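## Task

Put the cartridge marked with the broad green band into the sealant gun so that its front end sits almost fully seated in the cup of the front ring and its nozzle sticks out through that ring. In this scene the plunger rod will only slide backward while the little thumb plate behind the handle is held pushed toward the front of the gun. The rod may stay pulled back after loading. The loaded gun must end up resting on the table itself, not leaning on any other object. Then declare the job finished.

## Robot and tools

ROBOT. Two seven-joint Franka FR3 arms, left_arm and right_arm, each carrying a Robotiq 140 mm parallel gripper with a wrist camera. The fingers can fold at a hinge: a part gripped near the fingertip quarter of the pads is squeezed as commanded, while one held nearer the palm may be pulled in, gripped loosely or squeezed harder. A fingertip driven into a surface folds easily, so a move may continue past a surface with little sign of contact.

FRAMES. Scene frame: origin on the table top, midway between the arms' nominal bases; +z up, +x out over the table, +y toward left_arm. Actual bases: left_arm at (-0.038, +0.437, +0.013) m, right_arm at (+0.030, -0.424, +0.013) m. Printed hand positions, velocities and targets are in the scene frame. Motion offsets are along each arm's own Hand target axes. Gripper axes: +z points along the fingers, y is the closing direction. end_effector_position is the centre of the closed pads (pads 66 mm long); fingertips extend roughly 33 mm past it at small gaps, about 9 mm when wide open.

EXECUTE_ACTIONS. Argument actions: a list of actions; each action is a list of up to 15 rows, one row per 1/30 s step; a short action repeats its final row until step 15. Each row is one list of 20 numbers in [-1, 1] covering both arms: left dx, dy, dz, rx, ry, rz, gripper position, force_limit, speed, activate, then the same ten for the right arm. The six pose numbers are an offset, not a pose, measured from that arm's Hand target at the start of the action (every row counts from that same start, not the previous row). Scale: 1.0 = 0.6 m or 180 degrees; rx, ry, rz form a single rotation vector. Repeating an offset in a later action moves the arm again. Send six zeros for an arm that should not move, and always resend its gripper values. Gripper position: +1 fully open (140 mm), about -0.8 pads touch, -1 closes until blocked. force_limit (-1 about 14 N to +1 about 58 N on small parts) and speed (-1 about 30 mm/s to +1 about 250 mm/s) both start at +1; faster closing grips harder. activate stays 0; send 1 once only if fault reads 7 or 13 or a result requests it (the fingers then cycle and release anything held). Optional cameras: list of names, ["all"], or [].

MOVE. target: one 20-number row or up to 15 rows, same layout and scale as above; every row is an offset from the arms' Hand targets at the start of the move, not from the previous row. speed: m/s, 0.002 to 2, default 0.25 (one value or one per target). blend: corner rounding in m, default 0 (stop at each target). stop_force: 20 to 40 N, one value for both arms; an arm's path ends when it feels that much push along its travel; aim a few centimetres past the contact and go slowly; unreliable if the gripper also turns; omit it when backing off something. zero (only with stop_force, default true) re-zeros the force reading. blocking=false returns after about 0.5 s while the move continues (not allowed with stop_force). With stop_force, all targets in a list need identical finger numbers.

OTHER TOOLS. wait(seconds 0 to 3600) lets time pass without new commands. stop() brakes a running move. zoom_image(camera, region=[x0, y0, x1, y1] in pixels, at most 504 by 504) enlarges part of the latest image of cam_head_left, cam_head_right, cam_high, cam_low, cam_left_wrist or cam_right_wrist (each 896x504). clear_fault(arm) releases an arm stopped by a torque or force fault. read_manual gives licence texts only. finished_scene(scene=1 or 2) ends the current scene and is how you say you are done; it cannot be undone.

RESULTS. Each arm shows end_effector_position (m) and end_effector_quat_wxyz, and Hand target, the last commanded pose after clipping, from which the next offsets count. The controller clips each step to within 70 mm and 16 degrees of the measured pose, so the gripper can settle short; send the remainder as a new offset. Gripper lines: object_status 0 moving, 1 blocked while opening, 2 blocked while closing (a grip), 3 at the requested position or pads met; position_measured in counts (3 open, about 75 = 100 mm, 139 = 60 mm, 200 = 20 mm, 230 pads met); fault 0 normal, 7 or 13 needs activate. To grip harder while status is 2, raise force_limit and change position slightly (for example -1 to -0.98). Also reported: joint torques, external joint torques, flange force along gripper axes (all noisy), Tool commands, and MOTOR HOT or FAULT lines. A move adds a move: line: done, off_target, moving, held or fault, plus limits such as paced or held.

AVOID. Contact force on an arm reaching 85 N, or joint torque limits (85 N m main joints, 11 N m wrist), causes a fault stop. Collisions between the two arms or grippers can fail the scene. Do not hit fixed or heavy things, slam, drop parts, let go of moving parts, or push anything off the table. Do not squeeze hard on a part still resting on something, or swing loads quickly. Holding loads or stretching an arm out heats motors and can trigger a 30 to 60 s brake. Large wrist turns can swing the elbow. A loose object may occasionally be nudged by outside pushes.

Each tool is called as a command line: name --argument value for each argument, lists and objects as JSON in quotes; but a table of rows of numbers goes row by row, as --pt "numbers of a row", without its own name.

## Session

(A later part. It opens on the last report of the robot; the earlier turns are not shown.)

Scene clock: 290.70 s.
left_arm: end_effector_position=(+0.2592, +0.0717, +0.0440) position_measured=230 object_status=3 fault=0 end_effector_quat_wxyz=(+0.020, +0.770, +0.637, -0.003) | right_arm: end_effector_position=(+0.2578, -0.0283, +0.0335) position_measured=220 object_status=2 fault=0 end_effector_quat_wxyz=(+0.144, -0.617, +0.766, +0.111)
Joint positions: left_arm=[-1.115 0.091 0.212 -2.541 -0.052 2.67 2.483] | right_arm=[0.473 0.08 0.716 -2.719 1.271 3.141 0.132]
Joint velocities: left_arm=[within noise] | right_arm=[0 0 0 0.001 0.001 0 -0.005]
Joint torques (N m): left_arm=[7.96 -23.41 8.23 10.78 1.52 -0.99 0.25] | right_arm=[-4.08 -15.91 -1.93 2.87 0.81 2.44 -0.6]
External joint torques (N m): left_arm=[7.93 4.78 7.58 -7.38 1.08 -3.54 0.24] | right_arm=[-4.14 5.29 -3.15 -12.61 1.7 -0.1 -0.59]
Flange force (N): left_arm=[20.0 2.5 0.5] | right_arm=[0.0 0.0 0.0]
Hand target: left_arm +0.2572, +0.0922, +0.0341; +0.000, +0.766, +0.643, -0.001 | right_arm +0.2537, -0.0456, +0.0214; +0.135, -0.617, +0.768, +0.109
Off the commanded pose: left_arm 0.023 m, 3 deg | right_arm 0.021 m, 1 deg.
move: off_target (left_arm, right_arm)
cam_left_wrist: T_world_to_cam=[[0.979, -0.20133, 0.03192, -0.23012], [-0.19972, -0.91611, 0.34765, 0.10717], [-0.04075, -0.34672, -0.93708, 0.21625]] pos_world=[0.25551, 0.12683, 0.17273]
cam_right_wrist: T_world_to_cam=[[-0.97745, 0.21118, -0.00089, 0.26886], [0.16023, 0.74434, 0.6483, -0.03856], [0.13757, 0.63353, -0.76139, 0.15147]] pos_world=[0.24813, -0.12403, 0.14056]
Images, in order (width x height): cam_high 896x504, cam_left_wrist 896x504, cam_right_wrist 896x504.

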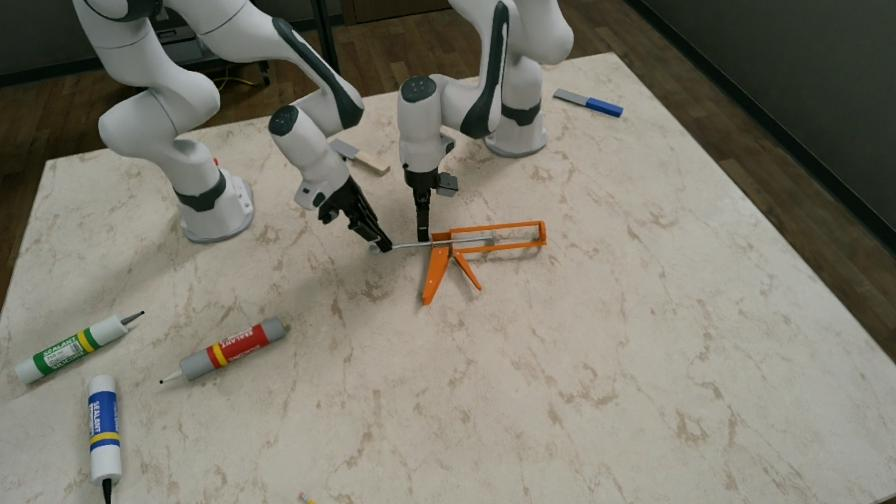

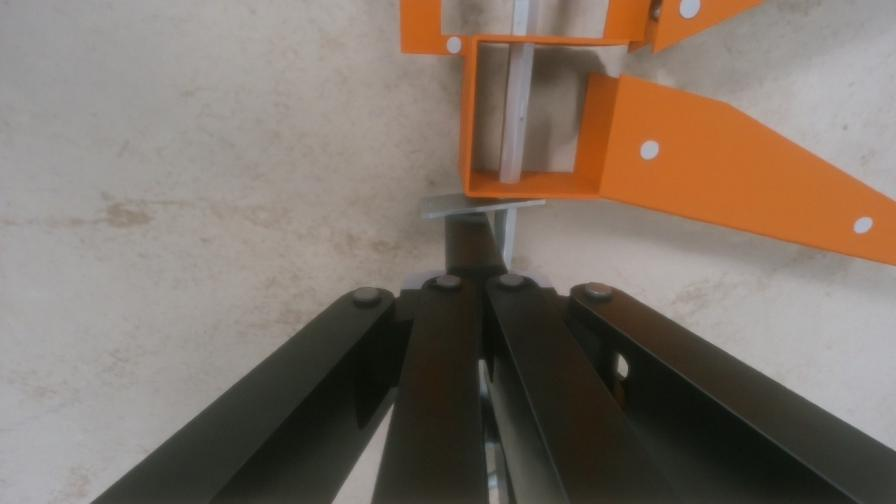

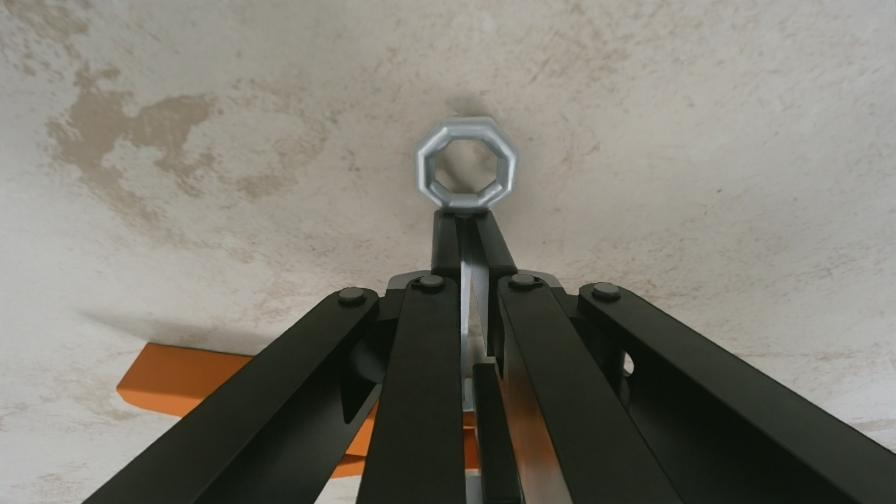

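move --target '[0,0,0,0,0,0,-1,-1,-1,0, 0.0783,0,-0.0285,0,0,0,-1,-0.1,-1,0]' --cameras '["cam_left_wrist","cam_right_wrist","cam_high"]' --speed 0.05

zoom_image --camera "cam_high" --region '[340, 180, 580, 320]'

Scene clock: 297.87 s.
left_arm: end_effector_position=(+0.2599, +0.0713, +0.0444) position_measured=230 object_status=3 fault=0 end_effector_quat_wxyz=(+0.022, +0.770, +0.637, -0.003) | right_arm: end_effector_position=(+0.2449, -0.0780, +0.0299) position_measured=220 object_status=2 fault=0 end_effector_quat_wxyz=(+0.139, -0.616, +0.767, +0.115)
Joint positions: left_arm=[-1.11 0.09 0.209 -2.542 -0.053 2.673 2.484] | right_arm=[0.448 -0.028 0.725 -2.805 1.568 3.06 -0.149]
Joint velocities: left_arm=[within noise] | right_arm=[-0.001 0 0 0 0.001 0 -0.004]
Joint torques (N m): left_arm=[7.87 -23.21 8.63 10.74 1.89 -1.46 0.15] | right_arm=[-3.44 -14.49 -2.99 2.65 0.1 3.32 -0.76]
External joint torques (N m): left_arm=[7.86 5.04 8.02 -7.5 1.44 -4.04 0.15] | right_arm=[-3.41 3.35 -2.6 -12.15 0.93 1.03 -0.75]
Flange force (N): left_arm=[19.7 2.6 -1.0] | right_arm=[0.0 0.0 0.0]
Hand target: left_arm +0.2572, +0.0922, +0.0341; +0.000, +0.766, +0.643, -0.001 | right_arm +0.2430, -0.0944, +0.0214; +0.135, -0.617, +0.768, +0.109
Off the commanded pose: left_arm 0.023 m, 3 deg | right_arm 0.019 m, 1 deg.
move: off_target (right_arm)
cam_left_wrist: T_world_to_cam=[[0.97898, -0.20111, 0.0339, -0.23099], [-0.20011, -0.91516, 0.34992, 0.10678], [-0.03935, -0.34935, -0.93617, 0.21627]] pos_world=[0.25601, 0.12682, 0.17293]
cam_right_wrist: T_world_to_cam=[[-0.97701, 0.21296, 0.01018, 0.26642], [0.16893, 0.74413, 0.64632, 0.00082], [0.13006, 0.63318, -0.76299, 0.18382]] pos_world=[0.23625, -0.17374, 0.13702]
Images, in order (width x height): cam_high 896x504, cam_left_wrist 896x504, cam_right_wrist 896x504.

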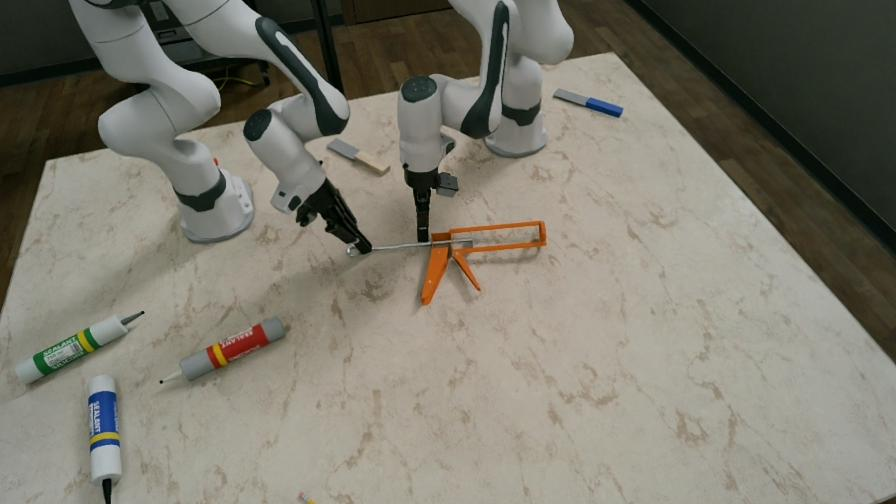

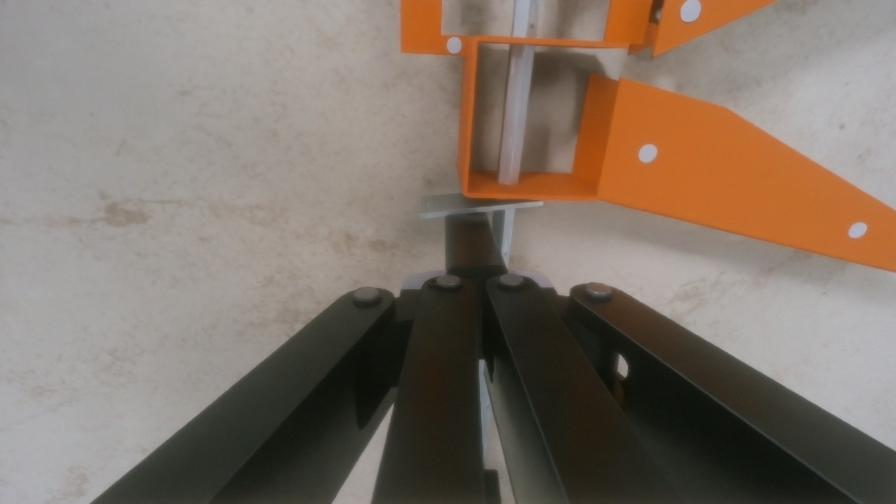

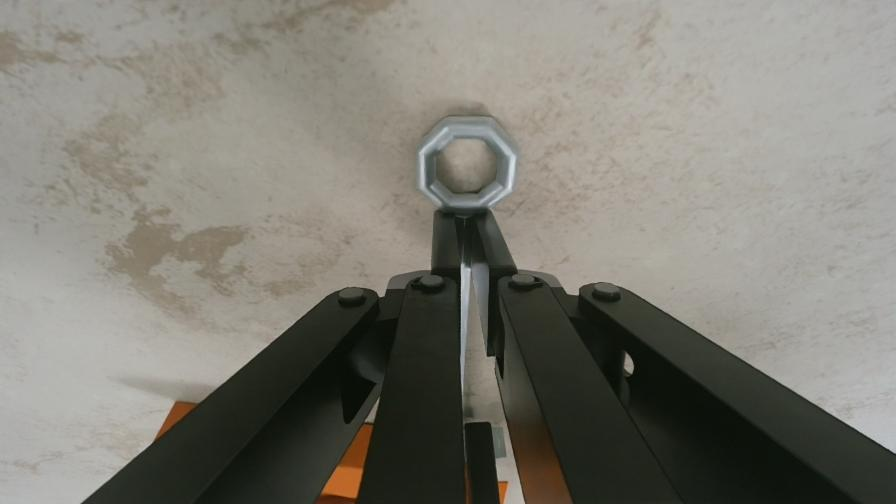

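Scaled by 2.100 from the camera's image (finer frame: 1280x720).

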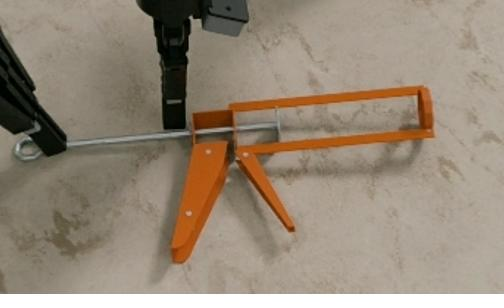

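move --target '[0,0,0,0,0,0,-1,-1,-1,0, 0.0752,0,-0.0274,0,0,0,-1,-0.1,-1,0]' --cameras '["cam_left_wrist","cam_high"]' --speed 0.05

zoom_image --camera "cam_high" --region '[340, 180, 580, 320]'

Scene clock: 302.93 s.
left_arm: end_effector_position=(+0.2605, +0.0694, +0.0458) position_measured=231 object_status=3 fault=0 end_effector_quat_wxyz=(+0.024, +0.770, +0.637, -0.003) | right_arm: end_effector_position=(+0.2346, -0.1214, +0.0303) position_measured=220 object_status=2 fault=0 end_effector_quat_wxyz=(+0.144, -0.616, +0.765, +0.120)
Joint positions: left_arm=[-1.108 0.088 0.205 -2.541 -0.053 2.675 2.485] | right_arm=[0.438 -0.16 0.706 -2.916 1.714 2.961 -0.3]
Joint velocities: left_arm=[within noise] | right_arm=[0.001 -0.001 -0.001 0.001 0.001 0 -0.005]
Joint torques (N m): left_arm=[8.38 -22.1 8.83 9.81 1.87 -1.75 0.1] | right_arm=[-3.74 -10.62 -3.39 0.16 -0.33 4.26 -0.58]
External joint torques (N m): left_arm=[8.35 6.15 8.22 -8.45 1.42 -4.33 0.1] | right_arm=[-3.75 3.59 -1.64 -14.21 0.39 2.13 -0.57]
Flange force (N): left_arm=[20.4 2.8 1.3] | right_arm=[0.0 0.0 0.0]
Hand target: left_arm +0.2572, +0.0922, +0.0341; +0.000, +0.766, +0.643, -0.001 | right_arm +0.2327, -0.1413, +0.0214; +0.135, -0.617, +0.768, +0.109
Off the commanded pose: left_arm 0.026 m, 3 deg | right_arm 0.022 m, 2 deg.
move: off_target (right_arm)
cam_left_wrist: T_world_to_cam=[[0.97871, -0.20188, 0.03698, -0.23205], [-0.20178, -0.91353, 0.3532, 0.1049], [-0.03753, -0.35315, -0.93481, 0.21674]] pos_world=[0.25641, 0.12552, 0.17414]
Images, in order (width x height): cam_high 896x504, cam_left_wrist 896x504.

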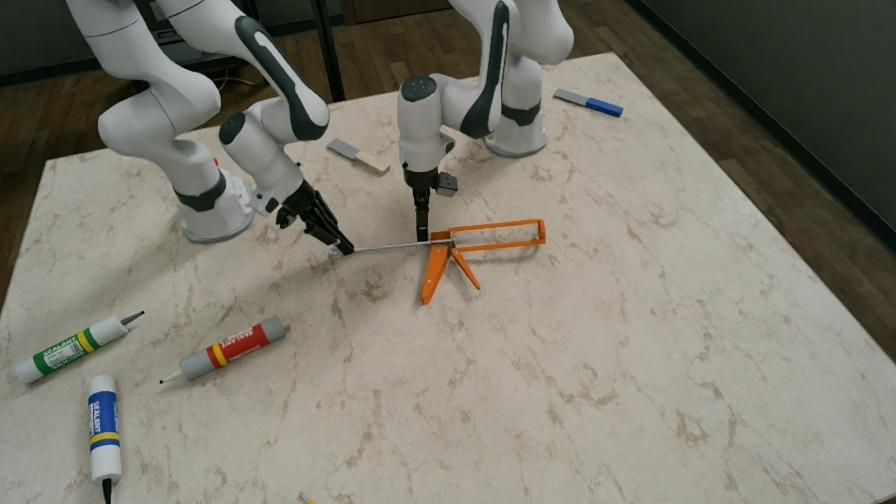

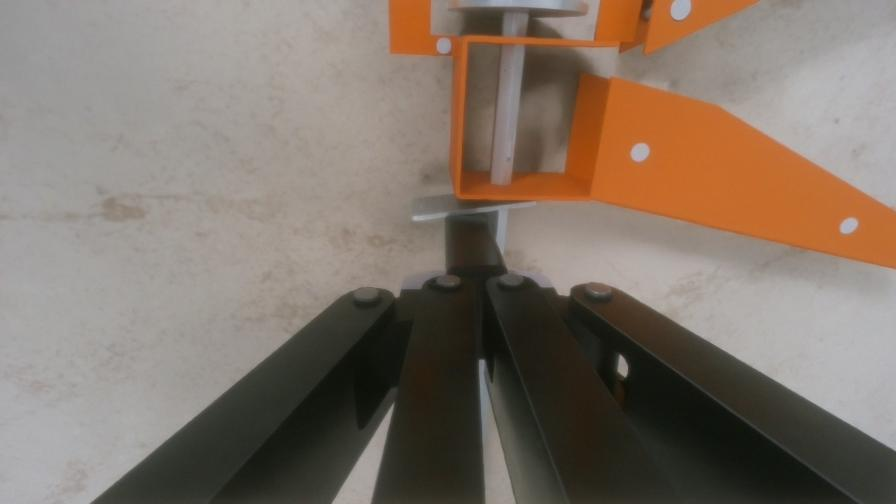

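Scaled by 2.100 from the camera's image (finer frame: 1280x720).

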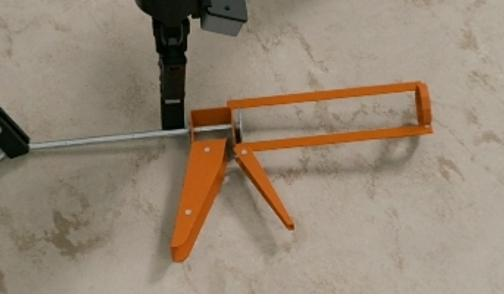

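move --target '[0,0,0,0,0,0,-1,-1,-1,0, 0.0188,0,-0.0069,0,0,0,-1,-0.1,-1,0]' --cameras '["cam_left_wrist","cam_high"]' --speed 0.05

zoom_image --camera "cam_high" --region '[340, 180, 580, 320]'

Scene clock: 306.50 s.
left_arm: end_effector_position=(+0.2599, +0.0687, +0.0461) position_measured=231 object_status=3 fault=0 end_effector_quat_wxyz=(+0.024, +0.771, +0.636, -0.003) | right_arm: end_effector_position=(+0.2326, -0.1326, +0.0306) position_measured=220 object_status=2 fault=0 end_effector_quat_wxyz=(+0.145, -0.617, +0.764, +0.120)
Joint positions: left_arm=[-1.108 0.088 0.203 -2.54 -0.053 2.675 2.485] | right_arm=[0.434 -0.197 0.702 -2.948 1.728 2.936 -0.318]
Joint velocities: left_arm=[within noise] | right_arm=[-0.001 0 0.001 0 -0.001 -0.003 -0.001]
Joint torques (N m): left_arm=[9.04 -21.82 9.38 9.82 1.85 -1.63 0.17] | right_arm=[-3.76 -9.47 -3.39 -0.25 -0.39 4.38 -0.51]
External joint torques (N m): left_arm=[9.02 6.29 8.78 -8.32 1.4 -4.19 0.16] | right_arm=[-3.86 3.69 -1.42 -14.45 0.28 2.28 -0.5]
Flange force (N): left_arm=[21.1 4.2 2.0] | right_arm=[0.0 0.0 0.0]
Hand target: left_arm +0.2572, +0.0922, +0.0341; +0.000, +0.766, +0.643, -0.001 | right_arm +0.2301, -0.1531, +0.0215; +0.135, -0.617, +0.768, +0.109
Off the commanded pose: left_arm 0.027 m, 3 deg | right_arm 0.023 m, 2 deg.
move: off_target (right_arm)
cam_left_wrist: T_world_to_cam=[[0.97836, -0.20354, 0.03723, -0.23146], [-0.20339, -0.91297, 0.35371, 0.10431], [-0.03801, -0.35363, -0.93461, 0.2169]] pos_world=[0.25591, 0.12482, 0.17444]
Images, in order (width x height): cam_high 896x504, cam_left_wrist 896x504.

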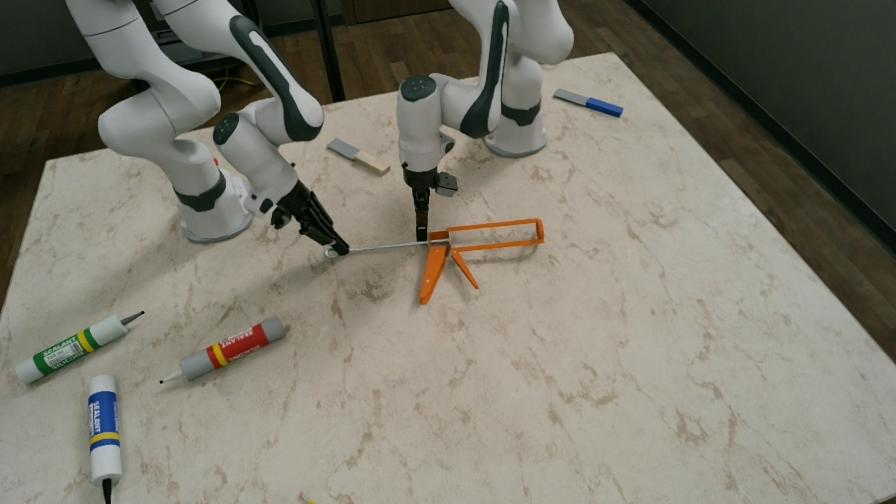

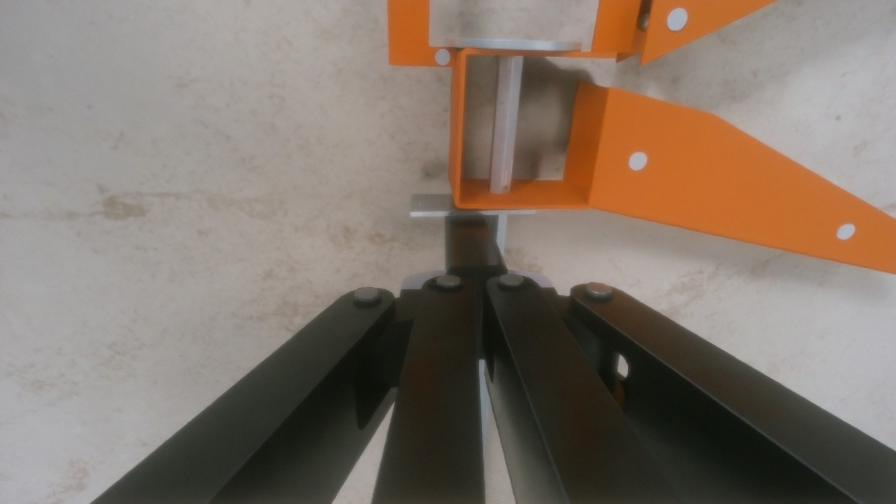

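Scaled by 2.100 from the camera's image (finer frame: 1280x720).

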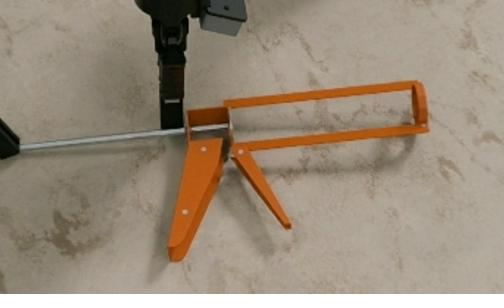

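move --pt "-0.0367 0 -0.015 0 0 0 -1 -1 -1 0 -0.037 0 -0.004 0 0 0 -1 -0.1 -1 0" --pt "-0.04 0 -0.015 0 0 0 -1 -1 -1 0 -0.037 0 -0.004 0 0 0 -0.25 -0.1 -1 0" --pt "-0.055 0 -0.2 0 0 0 -1 -1 -1 0 -0.094 0 -0.161 0 0 0 -0.25 -0.1 -1 0" --cameras '["all"]' --speed 0.1

Scene clock: 316.23 s.
left_arm: end_effector_position=(+0.2516, +0.0599, +0.1534) position_measured=231 object_status=3 fault=0 end_effector_quat_wxyz=(+0.000, +0.766, +0.643, -0.002) | right_arm: end_effector_position=(+0.2355, -0.1327, +0.1322) position_measured=160 object_status=3 fault=0 end_effector_quat_wxyz=(+0.135, -0.615, +0.769, +0.108)
Joint positions: left_arm=[-1.12 -0.111 0.195 -2.416 0.023 2.307 2.385] | right_arm=[0.255 -0.87 0.786 -3.027 1.131 2.343 0.324]
Joint velocities: left_arm=[within noise] | right_arm=[-0.001 -0.001 -0.001 0 0.001 -0.003 -0.006]
Joint torques (N m): left_arm=[0.45 -25.36 -0.38 22.71 1.28 2.2 -0.27] | right_arm=[-1.38 -0.66 -9.37 19.49 0.92 2.32 -0.07]
External joint torques (N m): left_arm=[0.38 0.18 0.27 0.44 0.61 -0.24 -0.27] | right_arm=[-1.39 -1.02 0.2 0.35 0.35 -0.37 -0.06]
Flange force (N): left_arm=[-0.8 1.2 -1.1] | right_arm=[-0.3 -1.1 -3.8]
Hand target: left_arm +0.2517, +0.0598, +0.1541; +0.000, +0.766, +0.643, -0.001 | right_arm +0.2343, -0.1335, +0.1315; +0.135, -0.617, +0.768, +0.109
Off the commanded pose: left_arm 0.001 m, 0 deg | right_arm 0.002 m, 0 deg.
joint sent to its limit (right arm) — joint 4 (elbow), lower limit, where the elbow is as bent as it goes. The joint targets still meet the commanded pose.
move: done
cam_left_wrist: T_world_to_cam=[[0.98216, -0.18802, 0.00017, -0.22533], [-0.17802, -0.92961, 0.3227, 0.05606], [-0.06051, -0.31698, -0.9465, 0.31902]] pos_world=[0.25059, 0.11086, 0.2839]
cam_right_wrist: T_world_to_cam=[[-0.97603, 0.21755, 0.0065, 0.26875], [0.17223, 0.75374, 0.6342, -0.02102], [0.13307, 0.62011, -0.77314, 0.29659]] pos_world=[0.22646, -0.22654, 0.24089]

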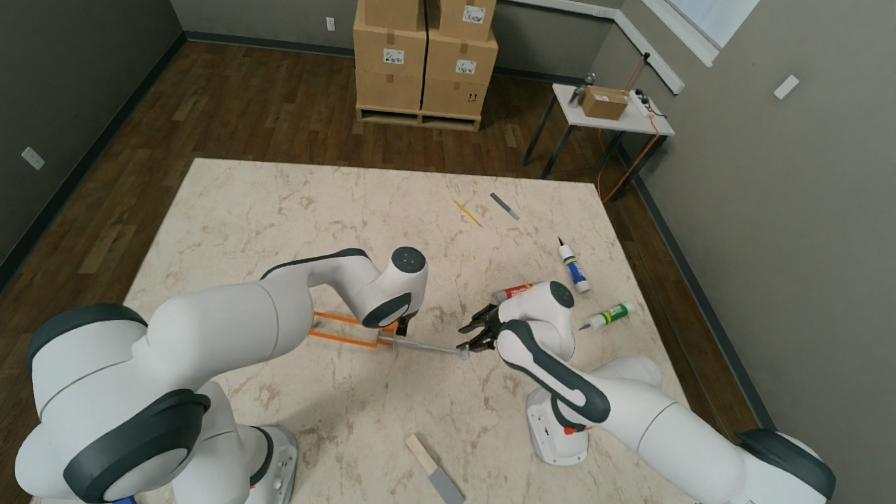

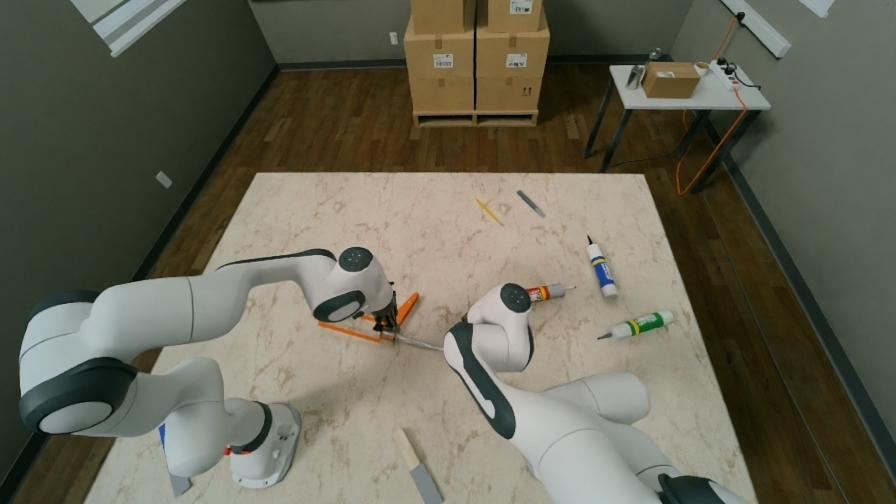

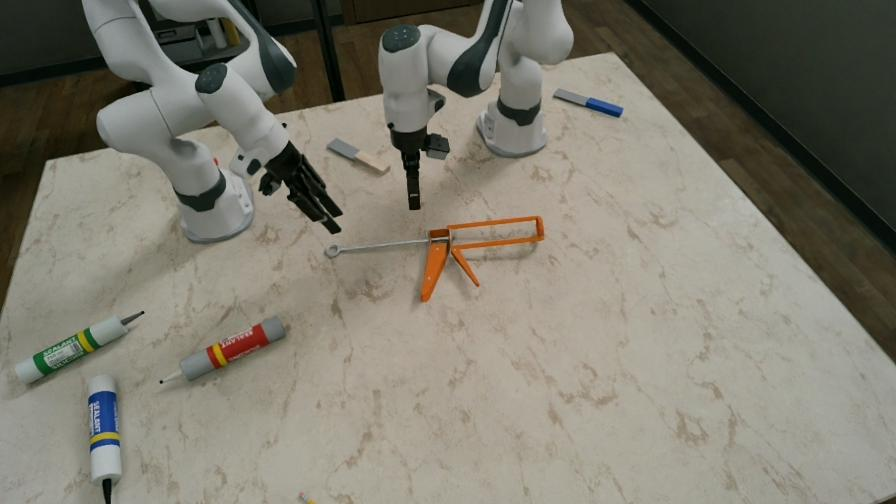

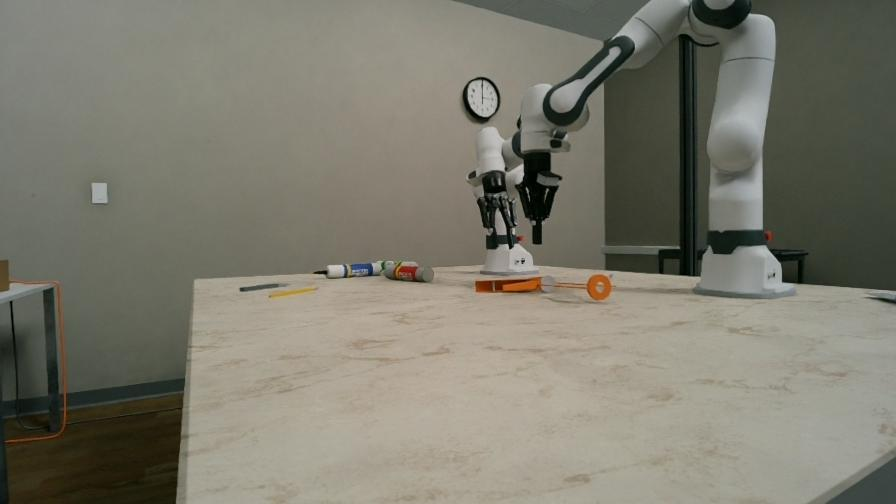

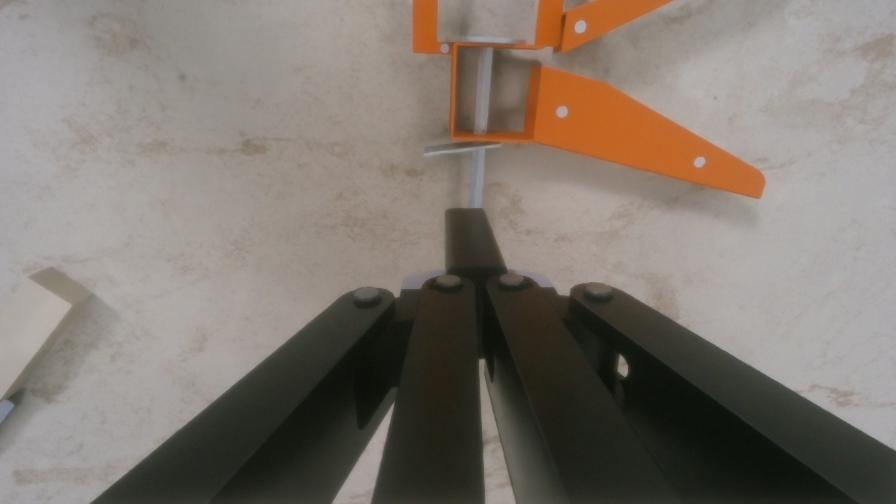

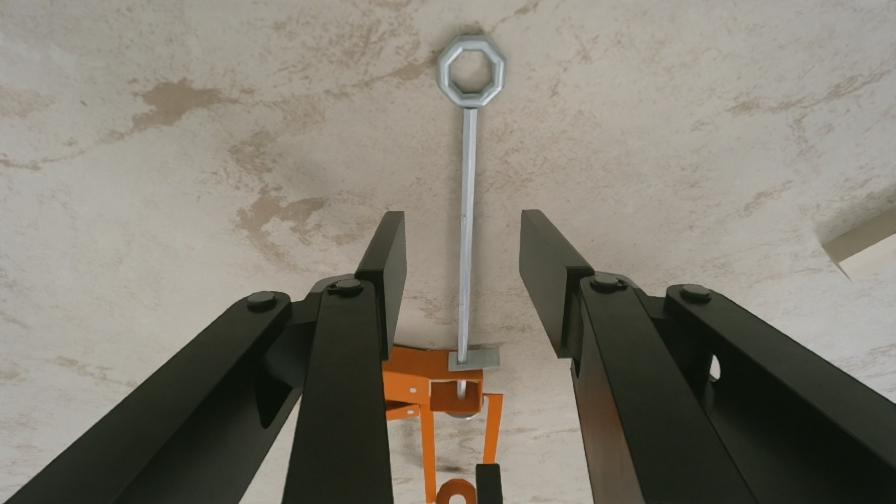

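move --target '[0,0,0,0,0,0,-1,-1,-1,0, 0.8502,-0.4055,-0.4312,-0.026,0.109,-0.1493,0.2,-1,-1,0]' --cameras '["cam_right_wrist","cam_head_right","cam_high"]' --speed 0.3

Scene clock: 342.20 s.
left_arm: end_effector_position=(+0.2516, +0.0599, +0.1534) position_measured=231 object_status=3 fault=0 end_effector_quat_wxyz=(+0.000, +0.766, +0.643, -0.002) | right_arm: end_effector_position=(+0.3498, -0.7397, +0.2009) position_measured=104 object_status=3 fault=0 end_effector_quat_wxyz=(-0.001, +0.789, -0.614, +0.001)
Joint positions: left_arm=[-1.12 -0.111 0.195 -2.416 0.023 2.307 2.384] | right_arm=[-0.612 -0.263 -0.173 -2.442 -0.052 2.183 -0.988]
Joint velocities: left_arm=[within noise] | right_arm=[0.002 0 0 -0.001 0 -0.001 -0.005]
Joint torques (N m): left_arm=[0.49 -25.31 -0.4 22.71 1.26 2.19 -0.29] | right_arm=[-0.62 -21.97 0.51 24.96 0.62 2.66 -0.2]
External joint torques (N m): left_arm=[0.53 0.19 0.36 0.43 0.6 -0.26 -0.29] | right_arm=[-0.61 0.07 -0.5 1.25 -0.05 0 -0.2]
Flange force (N): left_arm=[-0.6 1.3 -1.1] | right_arm=[4.3 -0.7 -1.7]
Hand target: left_arm +0.2517, +0.0598, +0.1541; +0.000, +0.766, +0.643, -0.001 | right_arm +0.3499, -0.7404, +0.2005; +0.000, +0.792, -0.611, +0.001
Off the commanded pose: left_arm 0.001 m, 0 deg | right_arm 0.001 m, 1 deg.
move: done
cam_right_wrist: T_world_to_cam=[[-0.96926, -0.24601, 0.00434, 0.16704], [-0.23052, 0.91413, 0.33349, 0.69328], [-0.08601, 0.32224, -0.94274, 0.60127]] pos_world=[0.37344, -0.78641, 0.33491]
Images, in order (width x height): cam_head_right 896x504, cam_high 896x504, cam_right_wrist 896x504.

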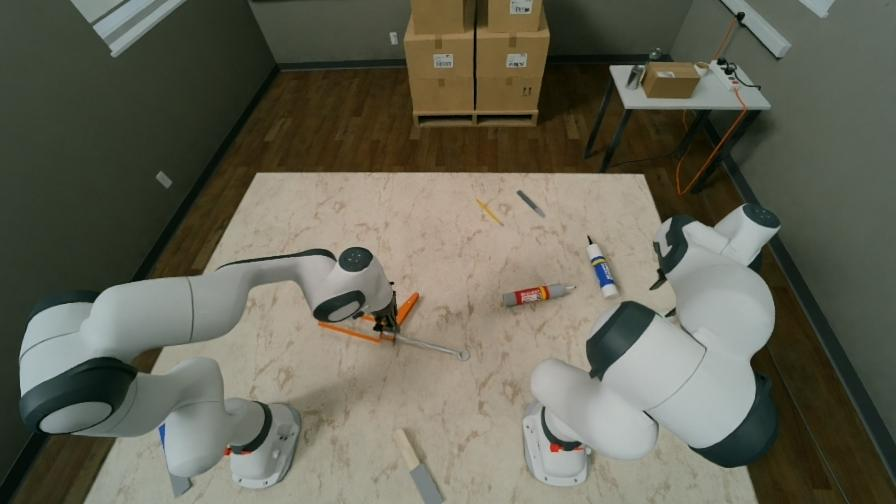

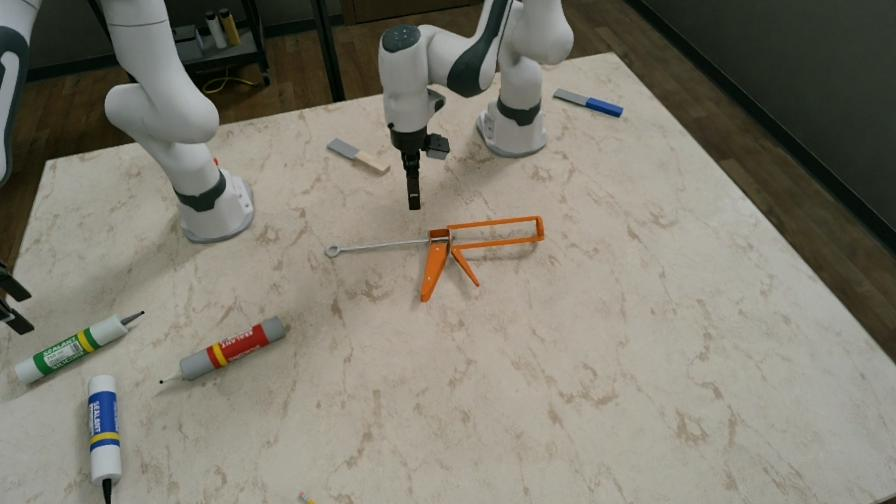

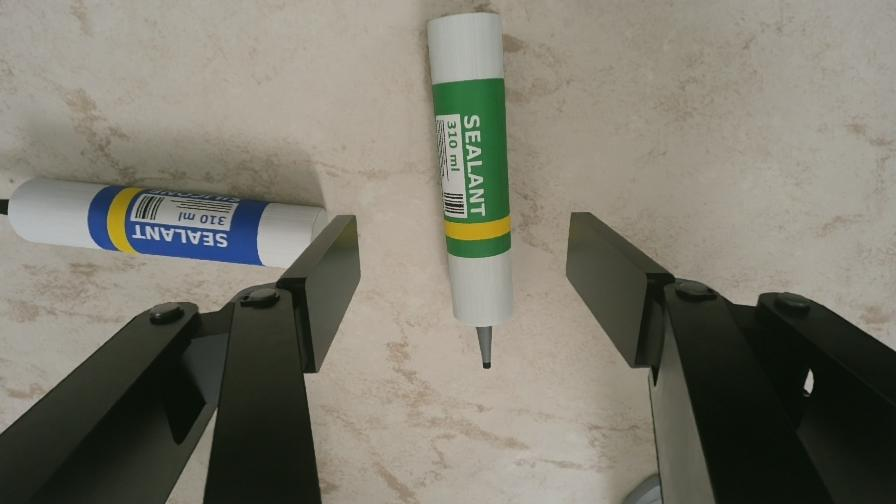

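move --target '[0,0,0,0,0,0,-1,-1,-1,0, -0.1068,0.1442,0.2333,0,0,-0.0239,-1,-1,0,0]' --speed 0.2

move --target '[0,0,0,0,0,0,-1,-1,-1,0, 0,0,0.08,0,0,0,-1,-1,0,0]' --speed 0.02 --stop_force 20 --cameras '["cam_right_wrist","cam_high"]'

Scene clock: 359.03 s.
left_arm: end_effector_position=(+0.2516, +0.0599, +0.1534) position_measured=231 object_status=3 fault=0 end_effector_quat_wxyz=(+0.000, +0.766, +0.643, -0.002) | right_arm: end_effector_position=(+0.2503, -0.7005, +0.0612) position_measured=233 object_status=3 fault=0 end_effector_quat_wxyz=(-0.001, +0.811, -0.584, +0.000)
Joint positions: left_arm=[-1.12 -0.111 0.195 -2.416 0.023 2.307 2.384] | right_arm=[-0.656 -0.255 -0.287 -2.868 -0.141 2.619 -1.124]
Joint velocities: left_arm=[within noise] | right_arm=[0.001 0 0.001 0 0 0.002 -0.006]
Joint torques (N m): left_arm=[0.5 -25.35 -0.4 22.7 1.26 2.2 -0.3] | right_arm=[-0.72 -16.77 0.81 18.75 0.22 2.92 -0.18]
External joint torques (N m): left_arm=[0.51 0.19 0.33 0.42 0.59 -0.24 -0.3] | right_arm=[-0.61 0.16 -0.33 0.3 -0.21 0.24 -0.18]
Flange force (N): left_arm=[-0.6 1.3 -1.1] | right_arm=[1.5 1.6 1.1]
Hand target: left_arm +0.2517, +0.0598, +0.1541; +0.000, +0.766, +0.643, -0.001 | right_arm +0.2502, -0.7004, +0.0603; +0.000, +0.814, -0.580, +0.001
Off the commanded pose: left_arm 0.001 m, 0 deg | right_arm 0.001 m, 1 deg.
move: done

Scene clock: 361.97 s.
left_arm: end_effector_position=(+0.2516, +0.0599, +0.1534) position_measured=231 object_status=3 fault=0 end_effector_quat_wxyz=(+0.000, +0.766, +0.643, -0.002) | right_arm: end_effector_position=(+0.2489, -0.6994, +0.0276) position_measured=233 object_status=3 fault=0 end_effector_quat_wxyz=(-0.001, +0.813, -0.583, -0.003)
Joint positions: left_arm=[-1.12 -0.111 0.195 -2.416 0.023 2.307 2.384] | right_arm=[-0.628 -0.133 -0.309 -2.875 -0.102 2.741 -1.156]
Joint torques (N m): left_arm=[0.47 -25.32 -0.39 22.75 1.25 2.21 -0.27] | right_arm=[-0.07 -12.19 0.82 16.08 0.76 5.19 -0.1]
External joint torques (N m): left_arm=[0.53 0.11 0.39 0.54 0.59 -0.22 -0.27] | right_arm=[-0.07 6.86 0.1 -0.33 0.44 2.52 -0.1]
Flange force (N): left_arm=[-0.6 1.5 -1.3] | right_arm=[16.3 -6.4 37.3]
Hand target: left_arm +0.2517, +0.0598, +0.1541; +0.000, +0.766, +0.643, -0.001 | right_arm +0.2501, -0.7004, +0.0251; +0.000, +0.814, -0.580, +0.001 (not the last commanded pose)
Off the commanded pose: left_arm 0.001 m, 0 deg | right_arm 0.015 m, 0 deg.
move: contact (right_arm)
cam_right_wrist: T_world_to_cam=[[-0.94703, -0.32106, 0.00795, 0.02176], [-0.29958, 0.89204, 0.33842, 0.69252], [-0.11575, 0.31811, -0.94096, 0.42068]] pos_world=[0.27676, -0.74459, 0.16131]
Images, in order (width x height): cam_high 896x504, cam_right_wrist 896x504.

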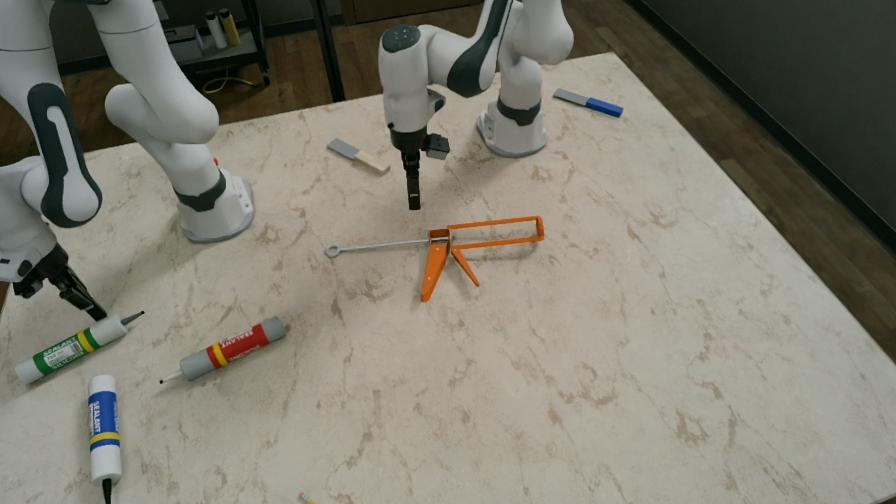

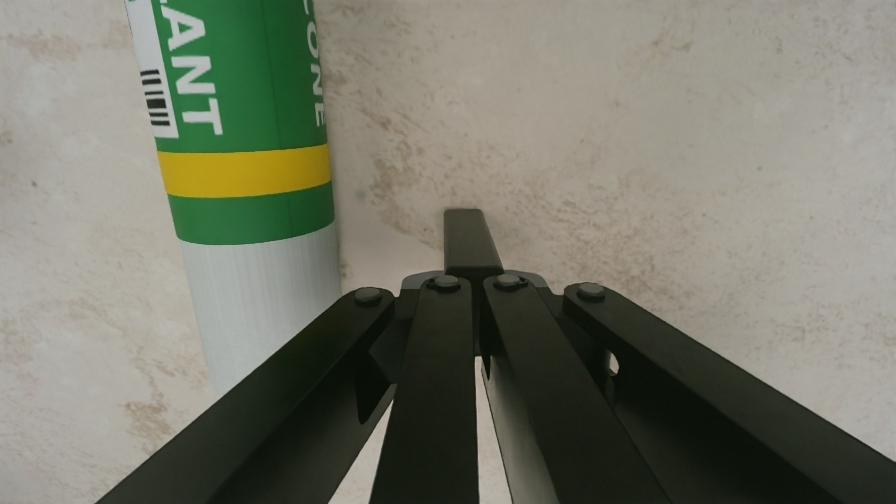

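move --pt "0 0 0 0 0 0 -1 -1 -1 0 0 0 -0.15 0 0 0 -1 -1 0 0" --pt "0 0 0 0 0 0 -1 -1 -1 0 0.144 -0.1118 -0.1 0 0 0 0.1 -1 0 0" --speed 0.2 --cameras '["cam_right_wrist"]'

Scene clock: 369.33 s.
left_arm: end_effector_position=(+0.2516, +0.0599, +0.1534) position_measured=231 object_status=3 fault=0 end_effector_quat_wxyz=(+0.000, +0.766, +0.643, -0.002) | right_arm: end_effector_position=(+0.3399, -0.7600, +0.0855) position_measured=117 object_status=0 fault=0 end_effector_quat_wxyz=(+0.000, +0.813, -0.583, -0.001)
Joint positions: left_arm=[-1.12 -0.111 0.195 -2.416 0.023 2.307 2.384] | right_arm=[-0.585 -0.026 -0.253 -2.53 -0.012 2.503 -1.143]
Joint torques (N m): left_arm=[0.49 -25.31 -0.38 22.62 1.26 2.21 -0.29] | right_arm=[-0.85 -26.68 0.15 21.61 0.85 2.96 -0.13]
External joint torques (N m): left_arm=[0.51 0.16 0.36 0.38 0.6 -0.23 -0.29] | right_arm=[-0.71 0 0.12 1.27 0.34 0.29 -0.13]
Flange force (N): left_arm=[-0.5 1.1 -1.1] | right_arm=[4.4 -1.0 0.5]
Hand target: left_arm +0.2517, +0.0598, +0.1541; +0.000, +0.766, +0.643, -0.001 | right_arm +0.3416, -0.7602, +0.0852; +0.000, +0.814, -0.580, +0.001
Off the commanded pose: left_arm 0.001 m, 0 deg | right_arm 0.002 m, 0 deg.
move: done
cam_right_wrist: T_world_to_cam=[[-0.94725, -0.32038, 0.00802, 0.08871], [-0.29939, 0.89356, 0.33454, 0.75572], [-0.11434, 0.3145, -0.94235, 0.50186]] pos_world=[0.36766, -0.80469, 0.2194]

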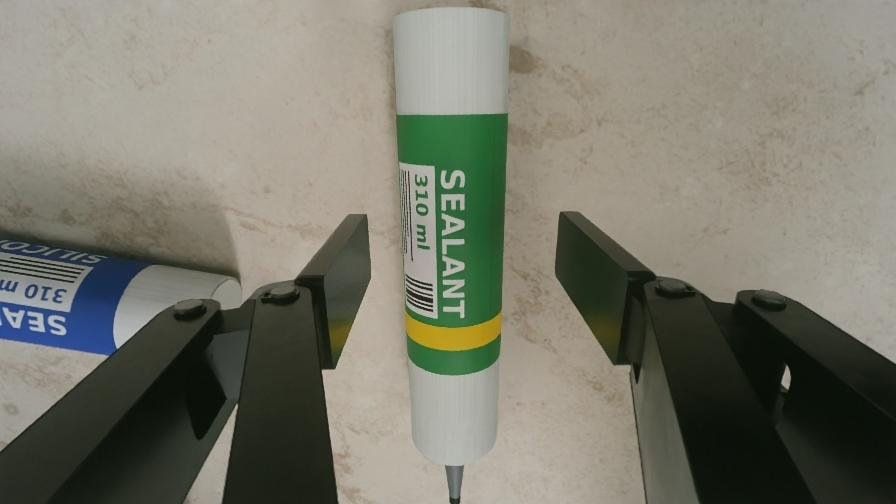

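move --pt "0 0 0 0 0 0 -1 -1 -1 0 0 -0.0058 0.0545 0 0 0 0.1 -1 0 0" --pt "0 0 0 0 0 0 -1 -1 -1 0 0 -0.0058 0.0545 0 0 0 -1 -0.05 -1 0" --speed 0.1 --cameras '["cam_right_wrist","cam_low"]'

Scene clock: 382.97 s.
left_arm: end_effector_position=(+0.2516, +0.0599, +0.1534) position_measured=231 object_status=3 fault=0 end_effector_quat_wxyz=(+0.000, +0.766, +0.643, -0.002) | right_arm: end_effector_position=(+0.3438, -0.7593, +0.0531) position_measured=160 object_status=0 fault=0 end_effector_quat_wxyz=(+0.000, +0.813, -0.583, +0.000)
Joint positions: left_arm=[-1.12 -0.111 0.195 -2.416 0.023 2.307 2.384] | right_arm=[-0.581 0.059 -0.245 -2.536 0.026 2.593 -1.164]
Joint torques (N m): left_arm=[0.45 -25.36 -0.4 22.67 1.28 2.2 -0.27] | right_arm=[-1.04 -28.03 -0.11 19.8 0.78 2.94 -0.09]
External joint torques (N m): left_arm=[0.41 0.12 0.28 0.43 0.62 -0.24 -0.27] | right_arm=[-0.98 0.2 0.29 0.83 0.34 0.29 -0.09]
Flange force (N): left_arm=[-0.6 1.1 -1.2] | right_arm=[3.7 -0.4 1.8]
Hand target: left_arm +0.2517, +0.0598, +0.1541; +0.000, +0.766, +0.643, -0.001 | right_arm +0.3450, -0.7591, +0.0525; +0.000, +0.814, -0.580, +0.001
Off the commanded pose: left_arm 0.001 m, 0 deg | right_arm 0.001 m, 0 deg.
move: done
cam_right_wrist: T_world_to_cam=[[-0.94711, -0.32082, 0.00745, 0.09252], [-0.30007, 0.89362, 0.33378, 0.76735], [-0.11374, 0.31389, -0.94262, 0.47104]] pos_world=[0.37146, -0.80389, 0.1872]
Images, in order (width x height): cam_low 896x504, cam_right_wrist 896x504.

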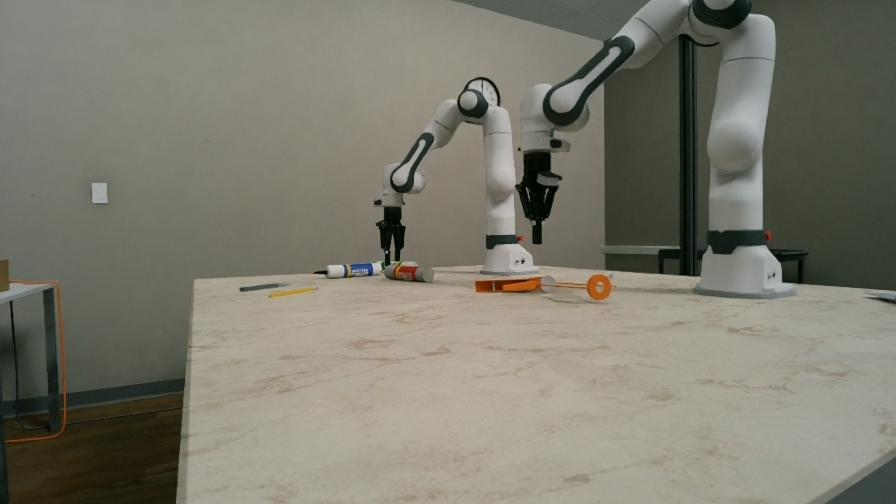

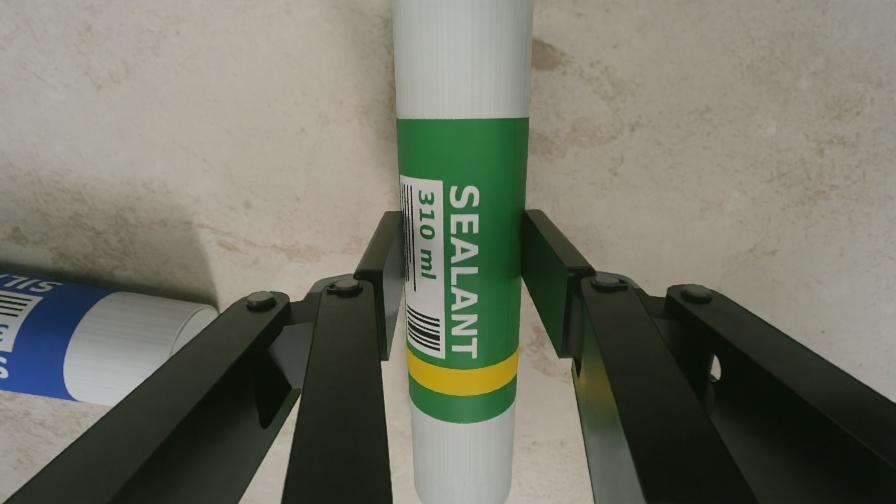

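wait --seconds 1

Scene clock: 385.67 s.
left_arm: end_effector_position=(+0.2516, +0.0599, +0.1534) position_measured=231 object_status=3 fault=0 end_effector_quat_wxyz=(+0.000, +0.766, +0.643, -0.002) | right_arm: end_effector_position=(+0.3438, -0.7593, +0.0531) position_measured=160 object_status=2 fault=0 end_effector_quat_wxyz=(+0.000, +0.813, -0.583, +0.000)
Joint positions: left_arm=[-1.12 -0.111 0.195 -2.416 0.023 2.307 2.384] | right_arm=[-0.581 0.059 -0.245 -2.536 0.026 2.593 -1.164]
Joint torques (N m): left_arm=[0.42 -25.3 -0.39 22.67 1.27 2.21 -0.26] | right_arm=[-1 -27.99 -0.09 19.82 0.81 2.96 -0.16]
External joint torques (N m): left_arm=[0.42 0.14 0.34 0.43 0.6 -0.24 -0.26] | right_arm=[-0.93 0.36 0.33 0.78 0.36 0.29 -0.16]
Flange force (N): left_arm=[-0.6 1.2 -1.1] | right_arm=[4.0 -0.5 2.3]
Hand target: left_arm +0.2517, +0.0598, +0.1541; +0.000, +0.766, +0.643, -0.001 | right_arm +0.3450, -0.7591, +0.0525; +0.000, +0.814, -0.580, +0.001
Tool commands: left_gripper/position=-1.0 left_gripper/force_limit=-1.0 left_gripper/speed=-1.0 left_gripper/activate=+0.0 right_gripper/position=-1.0 right_gripper/force_limit=-0.05 right_gripper/speed=-1.0 right_gripper/activate=+0.0
Off the commanded pose: left_arm 0.001 m, 0 deg | right_arm 0.001 m, 0 deg.
wait: 1.00 s; at rest from the start


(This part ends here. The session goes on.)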